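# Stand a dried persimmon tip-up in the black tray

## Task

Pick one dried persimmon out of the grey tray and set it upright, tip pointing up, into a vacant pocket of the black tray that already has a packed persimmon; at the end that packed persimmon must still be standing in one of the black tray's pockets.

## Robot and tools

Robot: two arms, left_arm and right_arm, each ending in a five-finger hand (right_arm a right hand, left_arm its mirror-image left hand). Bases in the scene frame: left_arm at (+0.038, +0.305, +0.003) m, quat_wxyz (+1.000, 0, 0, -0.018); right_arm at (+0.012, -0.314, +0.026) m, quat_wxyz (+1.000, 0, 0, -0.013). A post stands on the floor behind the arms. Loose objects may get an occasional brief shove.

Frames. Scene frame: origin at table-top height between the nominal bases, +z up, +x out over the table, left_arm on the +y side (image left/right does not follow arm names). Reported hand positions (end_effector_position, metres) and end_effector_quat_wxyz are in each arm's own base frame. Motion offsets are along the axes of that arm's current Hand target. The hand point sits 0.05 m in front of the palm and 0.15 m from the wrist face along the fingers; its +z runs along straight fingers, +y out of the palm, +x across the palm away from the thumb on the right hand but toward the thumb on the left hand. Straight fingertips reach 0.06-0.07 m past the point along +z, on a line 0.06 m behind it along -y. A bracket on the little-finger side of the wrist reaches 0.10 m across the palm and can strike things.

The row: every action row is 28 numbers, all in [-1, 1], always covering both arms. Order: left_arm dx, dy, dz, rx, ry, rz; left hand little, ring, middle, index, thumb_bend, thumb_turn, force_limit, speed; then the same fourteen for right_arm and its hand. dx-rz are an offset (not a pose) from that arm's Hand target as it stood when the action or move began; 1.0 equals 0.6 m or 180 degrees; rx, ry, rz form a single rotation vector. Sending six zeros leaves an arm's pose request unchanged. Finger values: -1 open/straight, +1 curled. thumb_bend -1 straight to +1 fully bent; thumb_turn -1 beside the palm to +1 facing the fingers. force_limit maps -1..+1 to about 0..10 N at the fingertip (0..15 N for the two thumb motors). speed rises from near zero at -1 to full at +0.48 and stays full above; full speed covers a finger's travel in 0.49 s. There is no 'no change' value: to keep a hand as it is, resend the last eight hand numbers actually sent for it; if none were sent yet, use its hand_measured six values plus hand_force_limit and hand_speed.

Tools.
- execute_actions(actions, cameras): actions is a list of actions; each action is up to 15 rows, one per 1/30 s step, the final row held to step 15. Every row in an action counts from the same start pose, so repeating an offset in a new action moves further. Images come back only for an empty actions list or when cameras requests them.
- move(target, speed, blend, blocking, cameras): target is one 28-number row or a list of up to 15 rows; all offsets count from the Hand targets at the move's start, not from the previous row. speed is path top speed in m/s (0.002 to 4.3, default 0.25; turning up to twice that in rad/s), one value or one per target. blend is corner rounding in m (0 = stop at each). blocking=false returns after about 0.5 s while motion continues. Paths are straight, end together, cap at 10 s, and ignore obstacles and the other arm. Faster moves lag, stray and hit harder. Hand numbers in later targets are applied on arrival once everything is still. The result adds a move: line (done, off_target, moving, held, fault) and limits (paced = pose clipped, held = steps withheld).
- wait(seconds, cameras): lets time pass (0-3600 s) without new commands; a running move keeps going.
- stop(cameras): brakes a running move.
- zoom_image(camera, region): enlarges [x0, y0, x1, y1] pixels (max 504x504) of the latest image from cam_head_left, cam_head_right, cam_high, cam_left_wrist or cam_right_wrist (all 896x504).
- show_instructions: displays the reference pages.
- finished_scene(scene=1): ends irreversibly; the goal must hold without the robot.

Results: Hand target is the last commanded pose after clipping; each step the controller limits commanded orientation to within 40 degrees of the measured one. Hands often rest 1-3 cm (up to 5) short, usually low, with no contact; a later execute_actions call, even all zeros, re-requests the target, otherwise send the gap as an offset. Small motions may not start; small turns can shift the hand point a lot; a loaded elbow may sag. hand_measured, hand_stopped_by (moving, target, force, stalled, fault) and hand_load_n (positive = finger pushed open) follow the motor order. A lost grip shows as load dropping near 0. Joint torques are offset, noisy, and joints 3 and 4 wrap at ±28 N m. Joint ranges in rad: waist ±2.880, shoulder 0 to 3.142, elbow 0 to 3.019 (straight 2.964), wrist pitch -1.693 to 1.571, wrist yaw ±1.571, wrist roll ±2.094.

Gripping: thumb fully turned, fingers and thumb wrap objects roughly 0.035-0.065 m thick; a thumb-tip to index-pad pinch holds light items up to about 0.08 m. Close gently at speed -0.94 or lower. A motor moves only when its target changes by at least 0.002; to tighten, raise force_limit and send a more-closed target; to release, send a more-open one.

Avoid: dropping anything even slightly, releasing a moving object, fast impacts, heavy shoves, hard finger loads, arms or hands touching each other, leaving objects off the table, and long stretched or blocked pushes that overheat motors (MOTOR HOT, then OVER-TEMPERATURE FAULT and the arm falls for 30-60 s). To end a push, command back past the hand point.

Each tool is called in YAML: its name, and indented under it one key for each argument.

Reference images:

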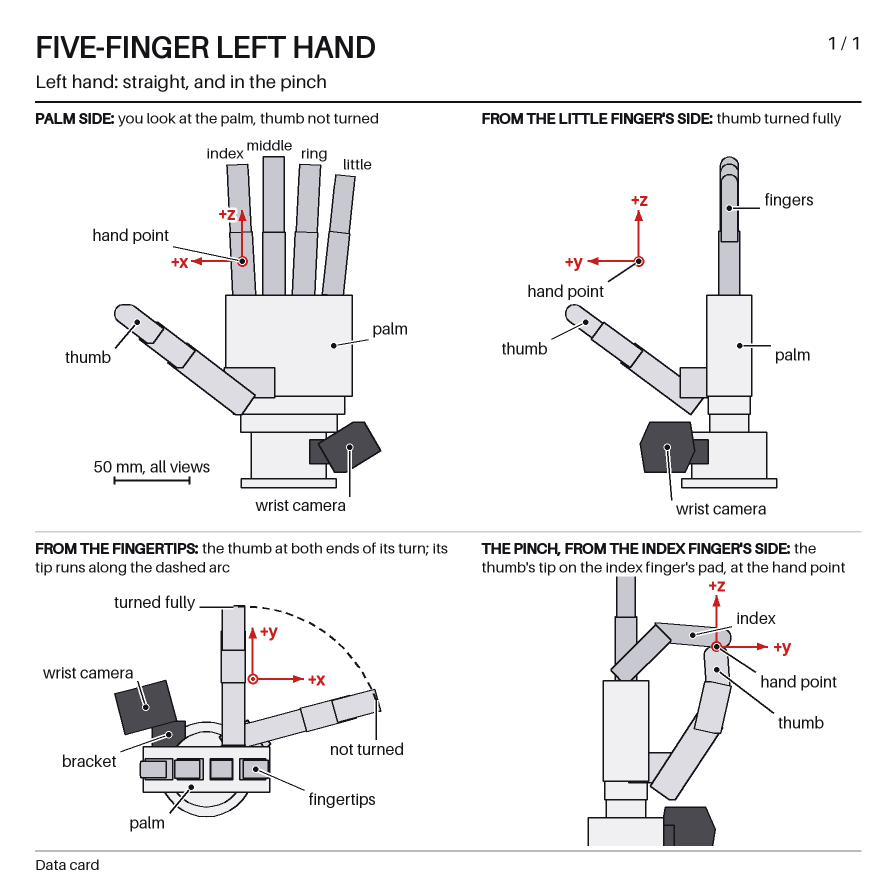

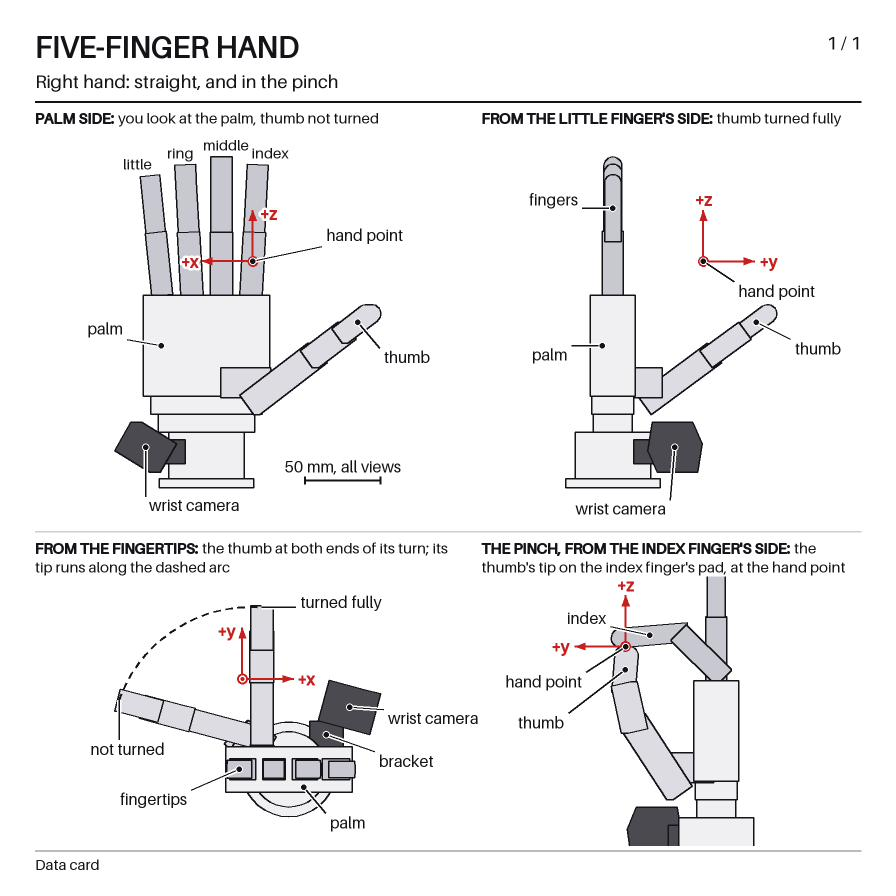

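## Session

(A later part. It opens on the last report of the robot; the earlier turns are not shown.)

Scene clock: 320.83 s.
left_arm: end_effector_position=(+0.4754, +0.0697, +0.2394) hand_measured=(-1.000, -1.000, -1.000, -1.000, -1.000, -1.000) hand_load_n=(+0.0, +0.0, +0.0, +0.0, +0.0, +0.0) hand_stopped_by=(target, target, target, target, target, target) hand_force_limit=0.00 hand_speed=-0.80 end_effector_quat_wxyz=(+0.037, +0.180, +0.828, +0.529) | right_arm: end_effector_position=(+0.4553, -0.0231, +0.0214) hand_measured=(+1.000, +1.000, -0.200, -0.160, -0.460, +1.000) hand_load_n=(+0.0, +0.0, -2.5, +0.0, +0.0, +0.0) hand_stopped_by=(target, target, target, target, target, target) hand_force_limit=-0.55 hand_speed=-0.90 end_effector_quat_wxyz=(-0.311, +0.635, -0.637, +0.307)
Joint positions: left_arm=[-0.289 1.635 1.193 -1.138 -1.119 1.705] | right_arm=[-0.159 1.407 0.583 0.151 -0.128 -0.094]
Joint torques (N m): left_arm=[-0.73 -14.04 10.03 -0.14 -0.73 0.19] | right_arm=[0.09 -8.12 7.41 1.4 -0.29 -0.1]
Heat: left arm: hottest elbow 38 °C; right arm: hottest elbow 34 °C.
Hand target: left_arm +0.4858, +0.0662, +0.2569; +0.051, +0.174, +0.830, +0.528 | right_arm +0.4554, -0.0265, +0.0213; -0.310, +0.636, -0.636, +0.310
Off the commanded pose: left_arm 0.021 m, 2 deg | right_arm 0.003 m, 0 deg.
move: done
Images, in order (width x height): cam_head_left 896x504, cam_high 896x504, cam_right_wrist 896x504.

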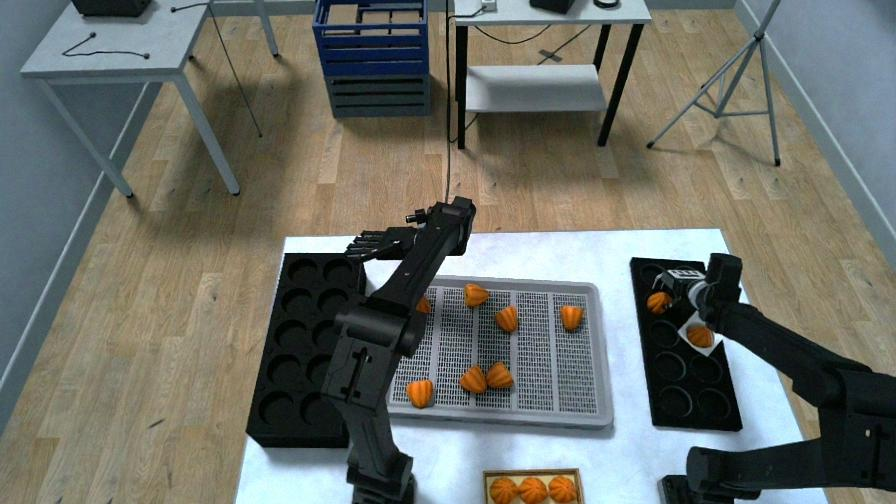

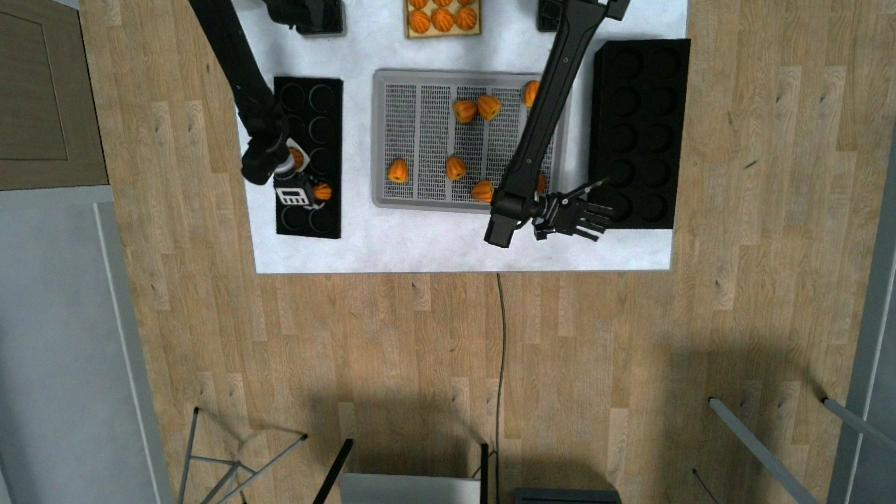

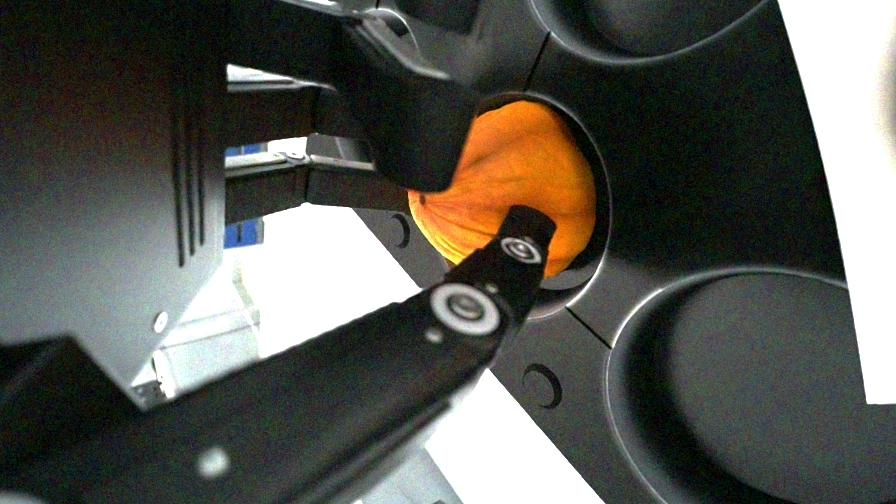

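move:
  target: [0,0,0,0,0,0,-1,-1,-1,-1,-1,-1,0,-0.8,0,-0.0517,-0.015,0,0,0,1,1,-0.2,-0.16,-0.46,1,-0.55,-0.9]
  speed: 0.05
  cameras: ["cam_right_wrist","cam_head_left","cam_high"]

zoom_image:
  camera: "cam_head_left"
  region: [630, 260, 700, 330]

Scene clock: 327.43 s.
left_arm: end_effector_position=(+0.4754, +0.0697, +0.2394) hand_measured=(-1.000, -1.000, -1.000, -1.000, -1.000, -1.000) hand_load_n=(+0.0, +0.0, +0.0, +0.0, -0.5, +0.0) hand_stopped_by=(target, target, target, target, target, target) hand_force_limit=0.00 hand_speed=-0.80 end_effector_quat_wxyz=(+0.037, +0.180, +0.828, +0.529) | right_arm: end_effector_position=(+0.4485, -0.0221, +0.0313) hand_measured=(+1.000, +1.000, -0.200, -0.160, -0.460, +1.000) hand_load_n=(+0.0, +0.0, +0.0, +0.0, +0.0, +0.0) hand_stopped_by=(target, target, target, target, target, target) hand_force_limit=-0.55 hand_speed=-0.90 end_effector_quat_wxyz=(-0.301, +0.640, -0.644, +0.293)
Joint positions: left_arm=[-0.289 1.635 1.193 -1.138 -1.119 1.705] | right_arm=[-0.159 1.367 0.604 0.052 -0.128 -0.094]
Joint torques (N m): left_arm=[-0.79 -14.04 10.02 -0.14 -0.73 0.19] | right_arm=[0.56 -8.7 11.08 0.94 -0.12 -0.07]
Heat: left arm: hottest elbow 38 °C; right arm: hottest elbow 34 °C.
Hand target: left_arm +0.4858, +0.0662, +0.2569; +0.051, +0.174, +0.830, +0.528 | right_arm +0.4675, -0.0265, +0.0514; -0.310, +0.636, -0.636, +0.310
Off the commanded pose: left_arm 0.021 m, 2 deg | right_arm 0.028 m, 2 deg.
move: off_target (right_arm)
Images, in order (width x height): cam_head_left 896x504, cam_high 896x504, cam_right_wrist 896x504.

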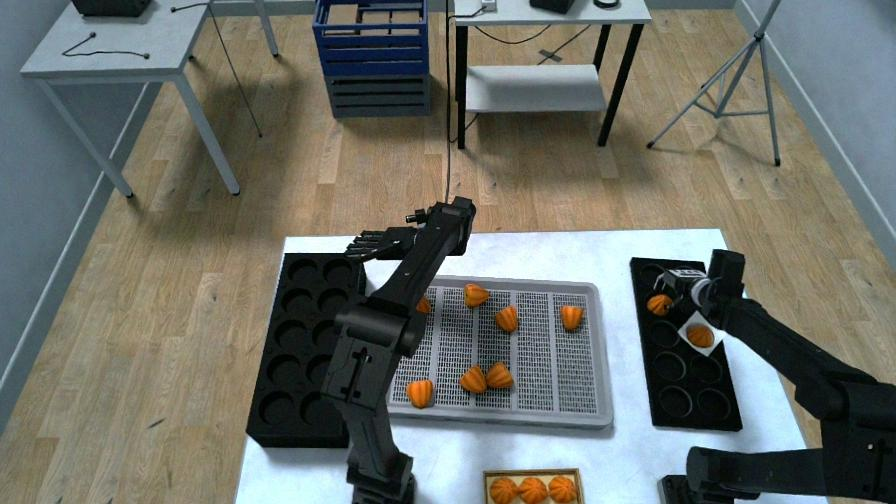

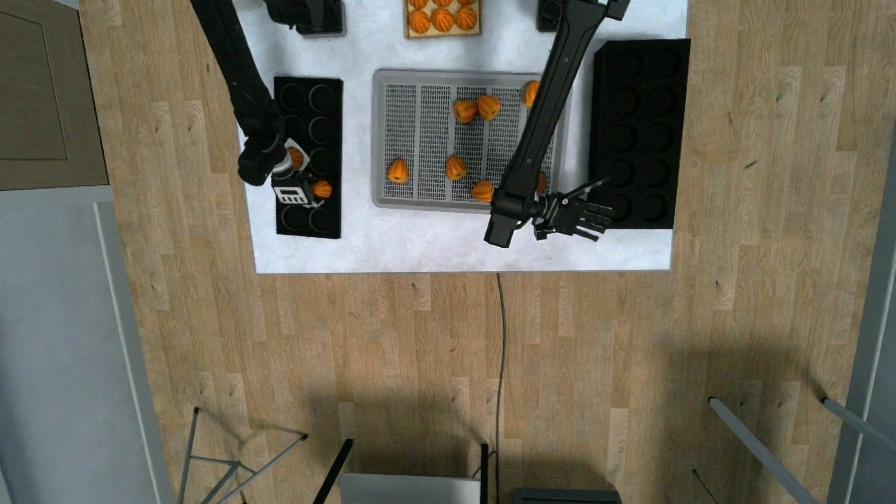

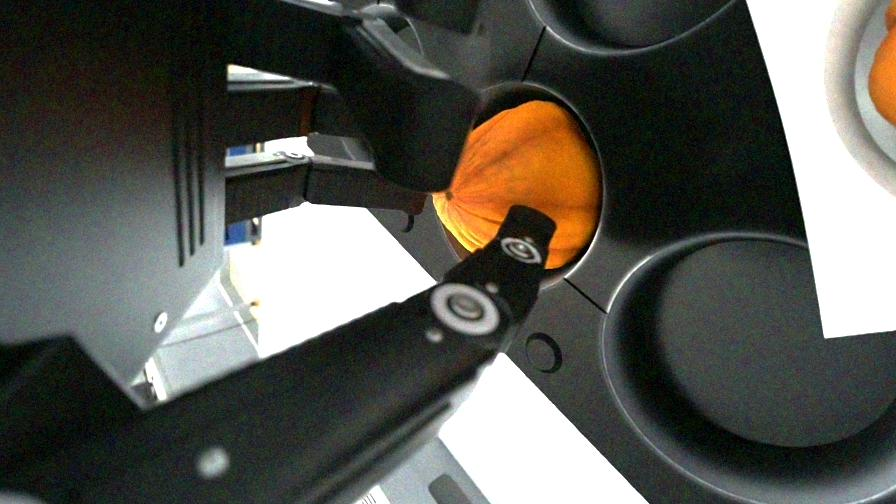

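Scaled by 7.200 from the camera's image (finer frame: 1280x720).

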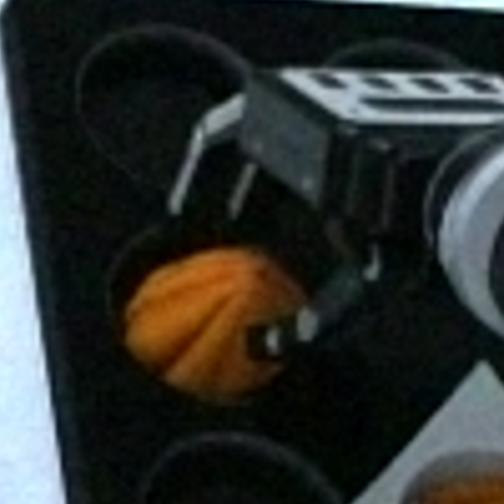

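wait:
  seconds: 0.1
  cameras: ["all"]

Scene clock: 335.17 s.
left_arm: end_effector_position=(+0.4754, +0.0697, +0.2394) hand_measured=(-1.000, -1.000, -1.000, -1.000, -1.000, -1.000) hand_load_n=(+0.0, +0.0, +0.0, +0.0, +0.0, +0.0) hand_stopped_by=(target, target, target, target, target, target) hand_force_limit=0.00 hand_speed=-0.80 end_effector_quat_wxyz=(+0.037, +0.180, +0.828, +0.529) | right_arm: end_effector_position=(+0.4485, -0.0221, +0.0313) hand_measured=(+1.000, +1.000, -0.200, -0.160, -0.460, +1.000) hand_load_n=(+0.0, +0.0, -0.5, +0.0, +0.0, +0.0) hand_stopped_by=(target, target, target, target, target, target) hand_force_limit=-0.55 hand_speed=-0.90 end_effector_quat_wxyz=(-0.301, +0.640, -0.644, +0.293)
Joint positions: left_arm=[-0.289 1.635 1.193 -1.138 -1.119 1.705] | right_arm=[-0.159 1.367 0.604 0.052 -0.128 -0.094]
Joint torques (N m): left_arm=[-0.73 -14.04 10.03 -0.13 -0.73 0.19] | right_arm=[0.44 -8.64 11.08 0.92 -0.13 -0.08]
Heat: left arm: hottest elbow 38 °C; right arm: hottest elbow 34 °C.
Hand target: left_arm +0.4858, +0.0662, +0.2569; +0.051, +0.174, +0.830, +0.528 | right_arm +0.4676, -0.0265, +0.0514; -0.310, +0.636, -0.636, +0.310
Off the commanded pose: left_arm 0.021 m, 2 deg | right_arm 0.028 m, 2 deg.
wait: 0.10 s; at rest from the start

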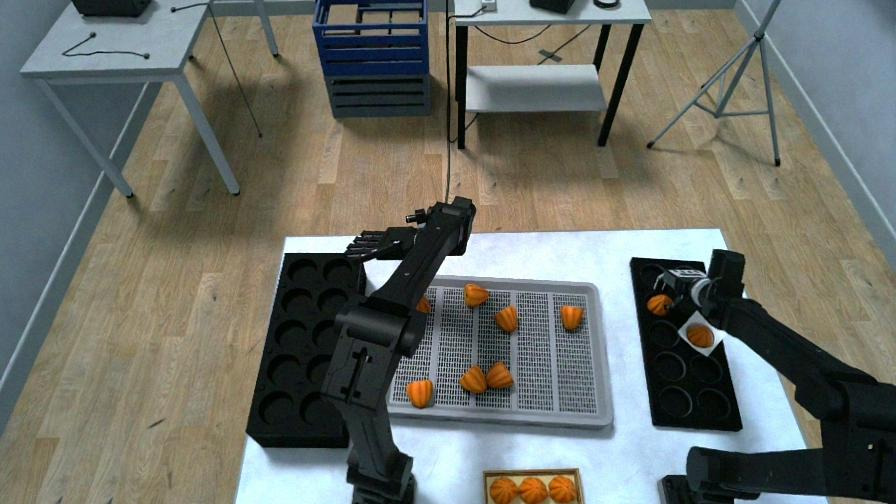

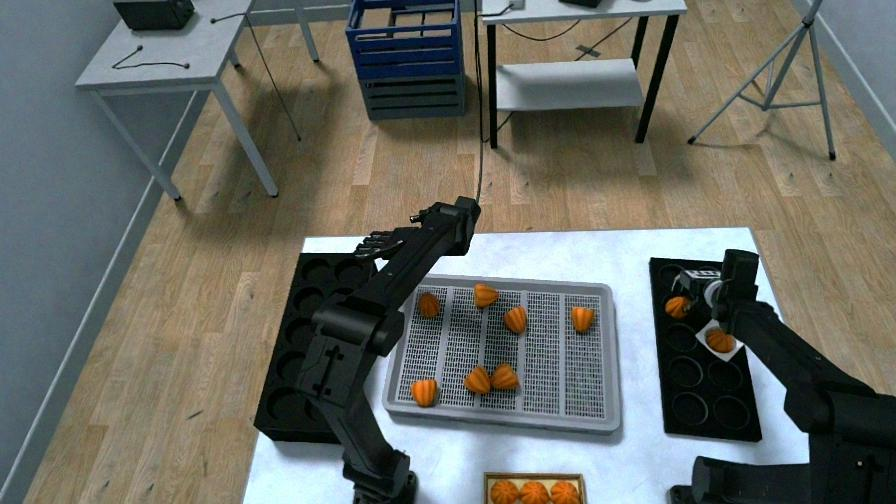

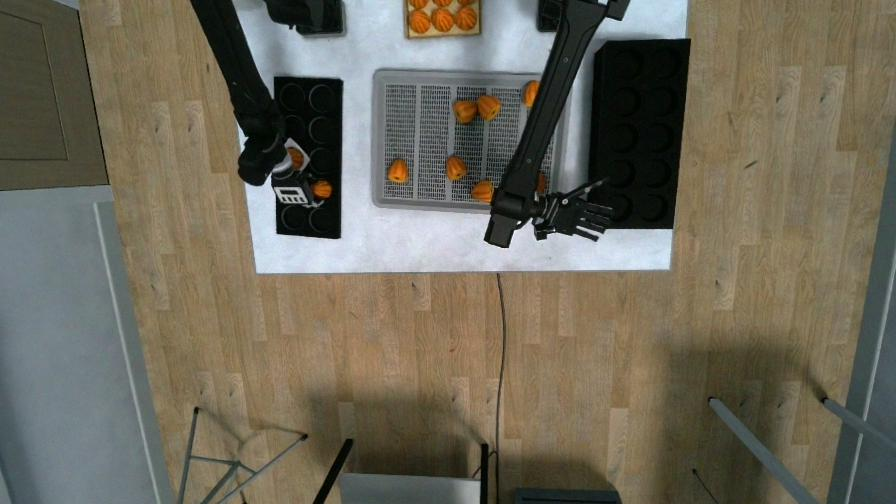

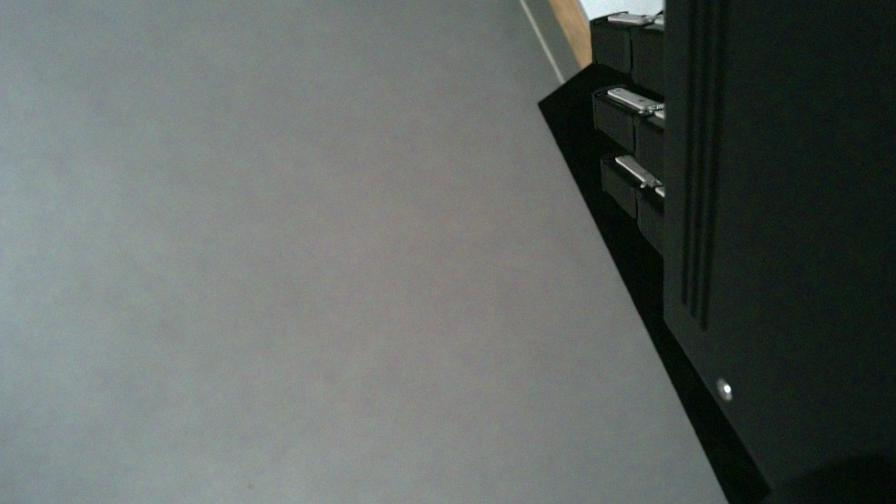

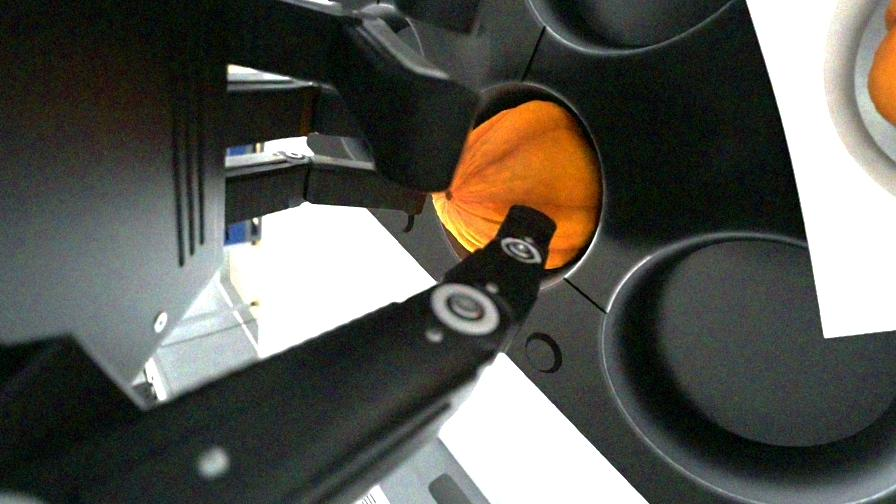

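move:
  target:
    - [0,0,0,0,0,0,-1,-1,-1,-1,-1,-1,0,-0.8,0,0,0,0,0,0,1,1,-0.35,-0.32,-0.62,1,-0.55,-0.9]
    - [0,0,0,0,0,0,-1,-1,-1,-1,-1,-1,0,-0.8,0,-0.12,-0.032,0,0,0,1,1,-0.35,-0.32,-0.62,1,-0.55,-0.9]
  speed: 0.06
  cameras: ["cam_right_wrist","cam_head_left","cam_high"]

Scene clock: 341.00 s.
left_arm: end_effector_position=(+0.4754, +0.0697, +0.2394) hand_measured=(-1.000, -1.000, -1.000, -1.000, -1.000, -1.000) hand_load_n=(+0.0, +0.0, +0.0, +0.0, +0.0, +0.0) hand_stopped_by=(target, target, target, target, target, target) hand_force_limit=0.00 hand_speed=-0.80 end_effector_quat_wxyz=(+0.037, +0.180, +0.828, +0.529) | right_arm: end_effector_position=(+0.4782, -0.0276, +0.0950) hand_measured=(+1.000, +1.000, -0.350, -0.320, -0.620, +1.000) hand_load_n=(+0.0, +0.0, +0.0, +0.0, +0.0, +0.0) hand_stopped_by=(target, target, target, target, target, target) hand_force_limit=-0.55 hand_speed=-0.90 end_effector_quat_wxyz=(-0.297, +0.640, -0.645, +0.294)
Joint positions: left_arm=[-0.289 1.635 1.193 -1.138 -1.119 1.705] | right_arm=[-0.157 1.317 0.77 -0.169 -0.12 -0.094]
Joint torques (N m): left_arm=[-0.79 -14.04 10.02 -0.13 -0.73 0.19] | right_arm=[1.38 -9.05 12.66 0.88 -0.09 0]
Heat: left arm: hottest elbow 38 °C; right arm: hottest elbow 34 °C.
Hand target: left_arm +0.4858, +0.0662, +0.2569; +0.051, +0.174, +0.830, +0.528 | right_arm +0.4968, -0.0265, +0.1199; -0.310, +0.636, -0.636, +0.310
Off the commanded pose: left_arm 0.021 m, 2 deg | right_arm 0.031 m, 3 deg.
move: off_target (right_arm)
Images, in order (width x height): cam_head_left 896x504, cam_high 896x504, cam_right_wrist 896x504.

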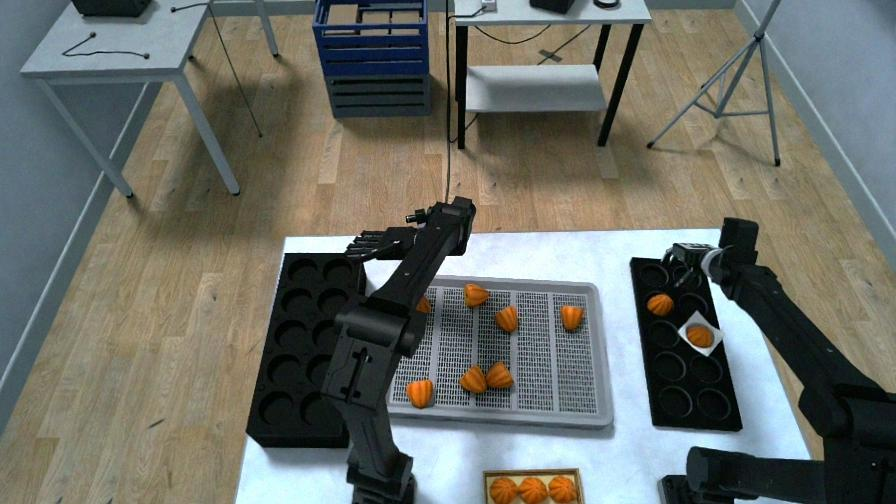

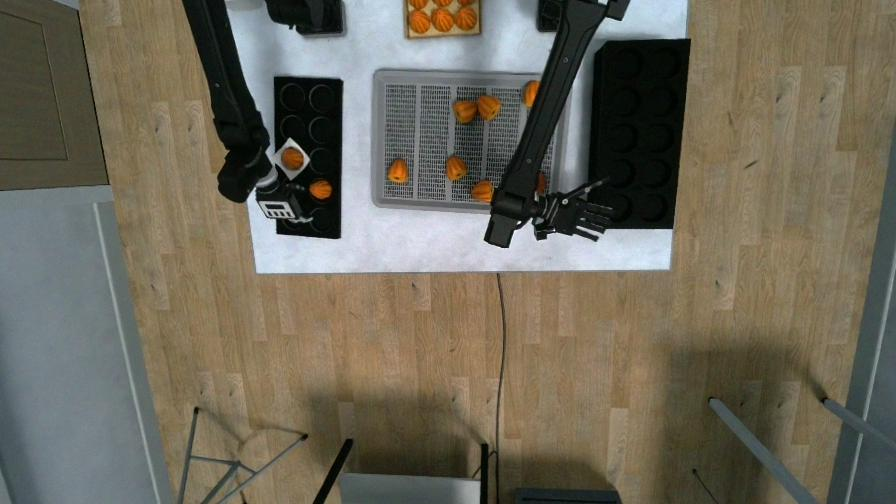

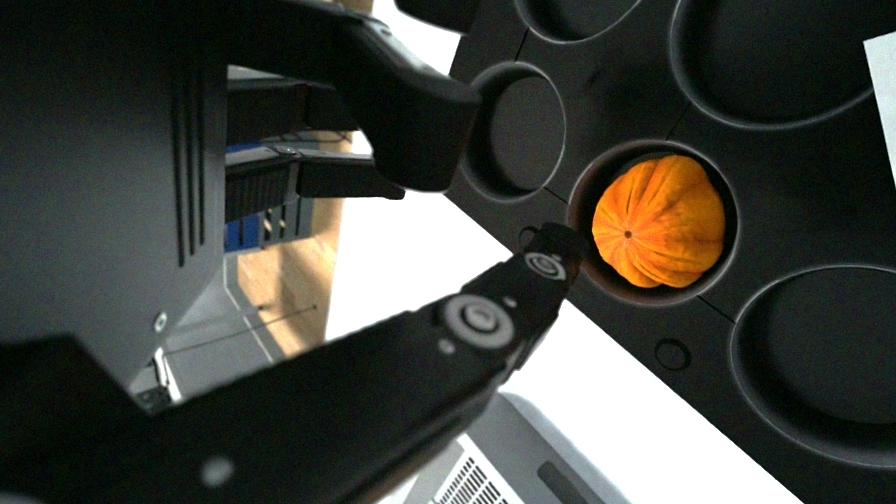

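zoom_image:
  camera: "cam_high"
  region: [270, 130, 350, 220]

zoom_image:
  camera: "cam_head_left"
  region: [630, 270, 740, 360]

zoom_image:
  camera: "cam_right_wrist"
  region: [560, 120, 760, 320]

Scaled by 5.600 from the camera's image (finer frame: 1280x720).

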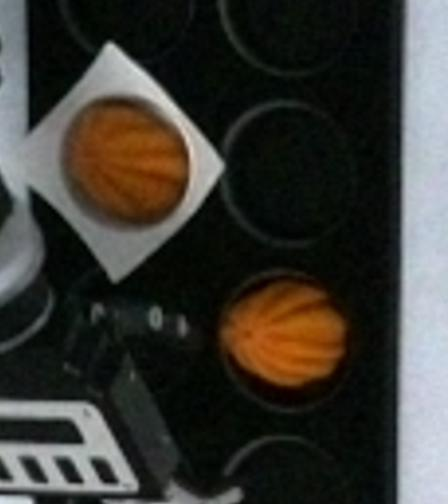

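Scaled by 4.582 from the camera's image (finer frame: 1280x720).

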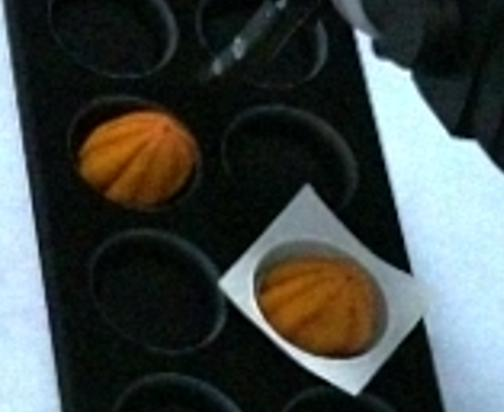

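Scaled by 2.520 from the camera's image (finer frame: 1280x720).

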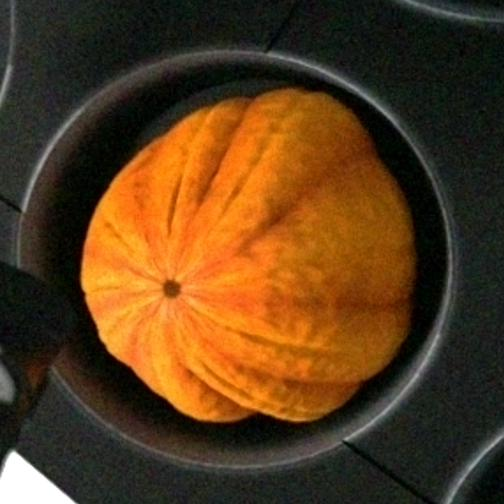

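move:
  target: [0,0,0,0,0,0,-1,-1,-1,-1,-1,-1,0,-0.8,0.0,-0.1,0.00,0,0,0,1,1,-0.35,-0.32,-0.62,1,-0.55,-0.9]
  speed: 0.1
  cameras: ["all"]

zoom_image:
  camera: "cam_head_right"
  region: [645, 270, 765, 370]

zoom_image:
  camera: "cam_head_left"
  region: [630, 270, 740, 360]

zoom_image:
  camera: "cam_right_wrist"
  region: [540, 100, 896, 400]

Scene clock: 349.03 s.
left_arm: end_effector_position=(+0.4754, +0.0697, +0.2394) hand_measured=(-1.000, -1.000, -1.000, -1.000, -1.000, -1.000) hand_load_n=(+0.0, +0.0, +0.0, +0.0, +0.0, +0.0) hand_stopped_by=(target, target, target, target, target, target) hand_force_limit=0.00 hand_speed=-0.80 end_effector_quat_wxyz=(+0.037, +0.180, +0.828, +0.529) | right_arm: end_effector_position=(+0.5162, -0.0297, +0.1493) hand_measured=(+1.000, +1.000, -0.350, -0.320, -0.620, +1.000) hand_load_n=(+0.0, +0.0, +0.0, +0.0, +0.0, +0.0) hand_stopped_by=(target, target, target, target, target, target) hand_force_limit=-0.55 hand_speed=-0.90 end_effector_quat_wxyz=(-0.300, +0.640, -0.640, +0.302)
Joint positions: left_arm=[-0.289 1.635 1.193 -1.138 -1.119 1.705] | right_arm=[-0.146 1.337 0.941 -0.3 -0.11 -0.094]
Joint torques (N m): left_arm=[-0.79 -14.04 10.03 -0.13 -0.73 0.19] | right_arm=[1.38 -8.53 13.46 0.95 -0.09 0.05]
Heat: left arm: hottest elbow 38 °C; right arm: hottest elbow 36 °C.
Hand target: left_arm +0.4858, +0.0662, +0.2569; +0.051, +0.174, +0.830, +0.528 | right_arm +0.5337, -0.0267, +0.1672; -0.310, +0.635, -0.636, +0.310
Off the commanded pose: left_arm 0.021 m, 2 deg | right_arm 0.025 m, 2 deg.
move: off_target (right_arm)

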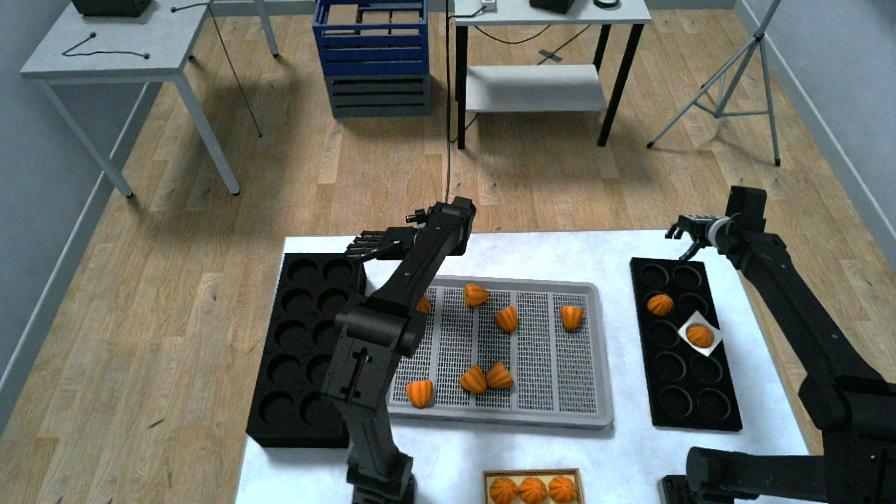

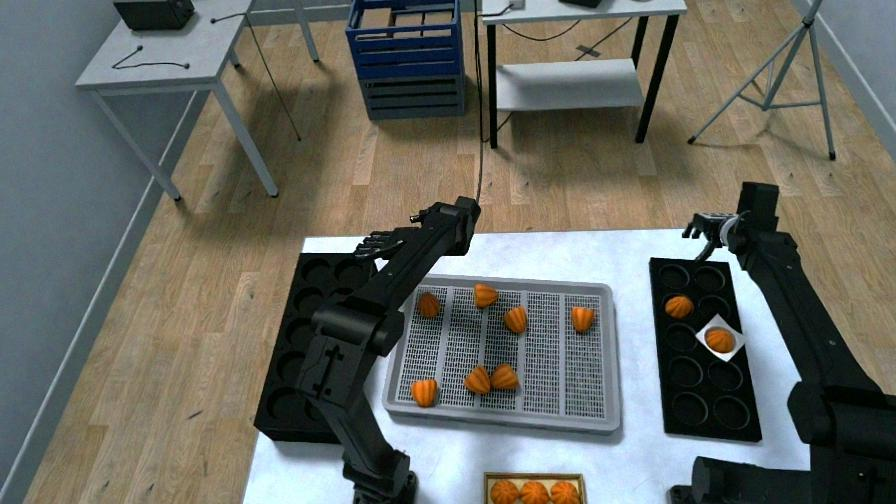

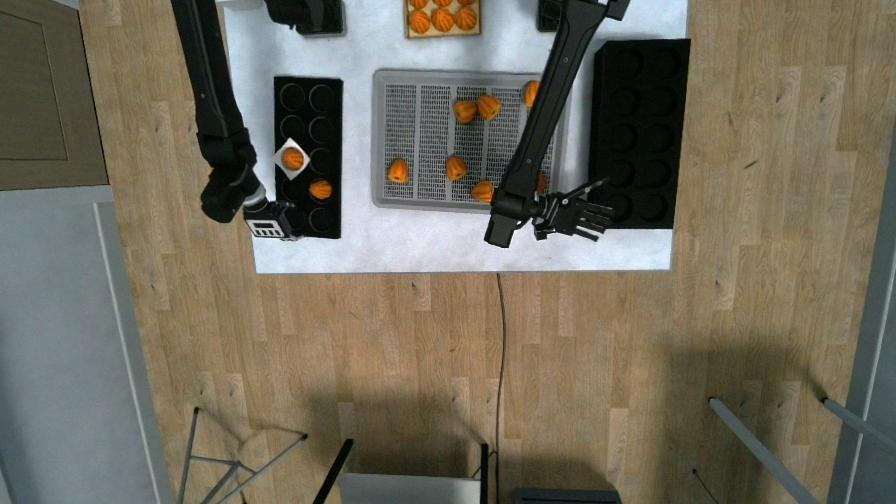

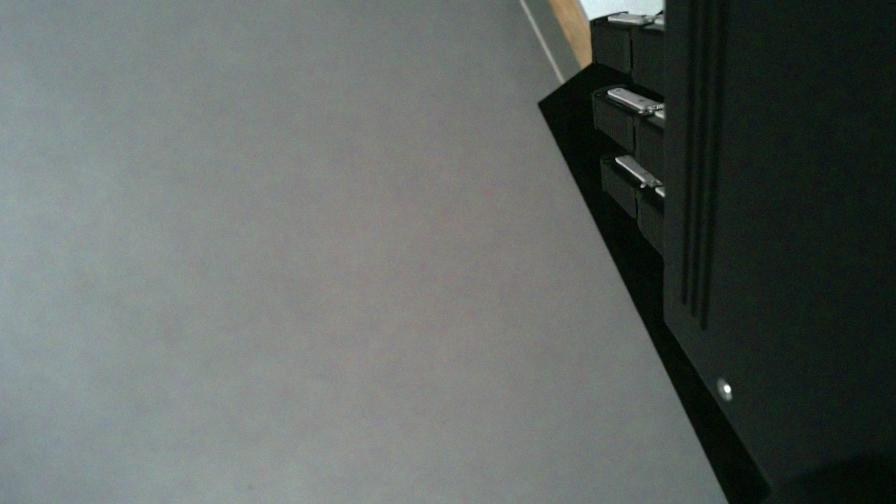

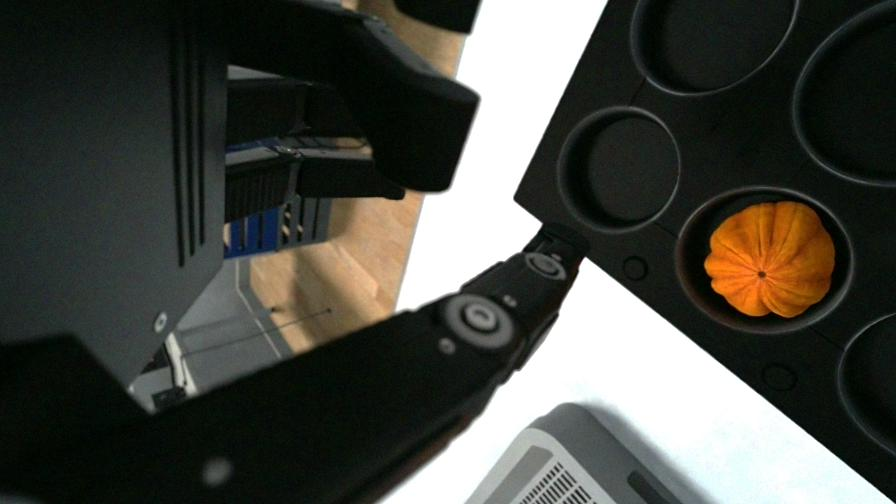

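Scaled by 4.200 from the camera's image (finer frame: 1280x720).

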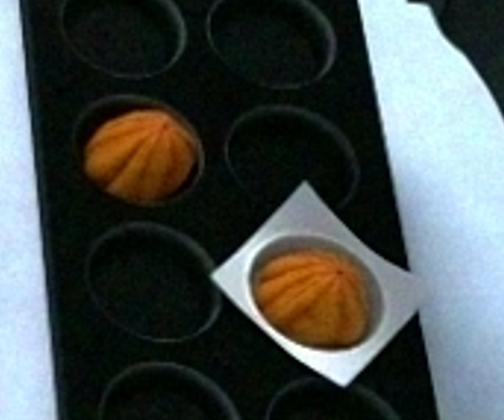

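Scaled by 4.582 from the camera's image (finer frame: 1280x720).

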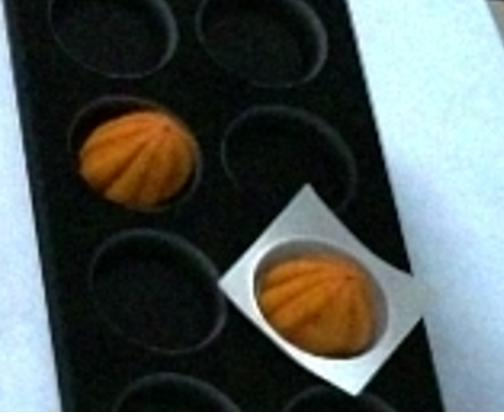

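Scaled by 1.416 from the camera's image (finer frame: 1280x720).

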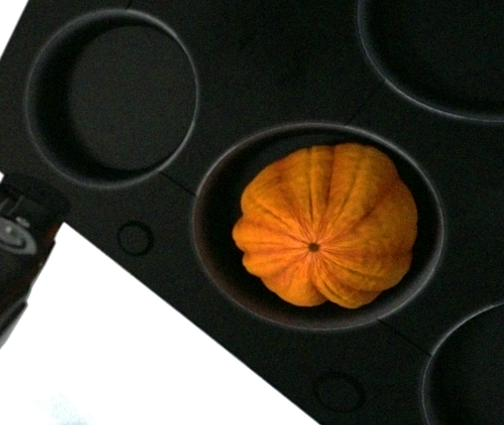

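zoom_image:
  camera: "cam_high"
  region: [280, 140, 340, 205]

zoom_image:
  camera: "cam_head_right"
  region: [655, 285, 700, 330]

zoom_image:
  camera: "cam_right_wrist"
  region: [670, 170, 870, 350]

Scaled by 7.754 from the camera's image (finer frame: 1280x720).

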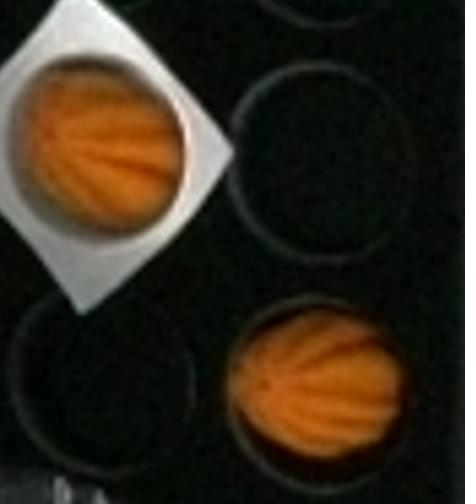

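Scaled by 11.200 from the camera's image (finer frame: 1280x720).

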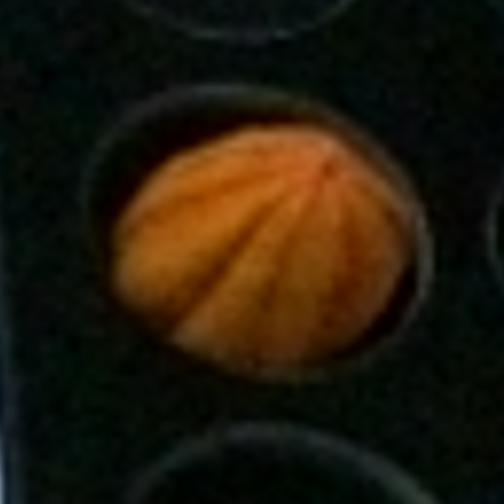

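Scaled by 2.520 from the camera's image (finer frame: 1280x720).

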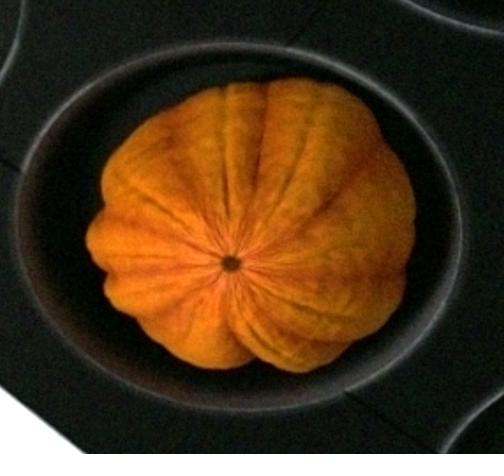

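finished_scene:

The scene is finished: the task was done.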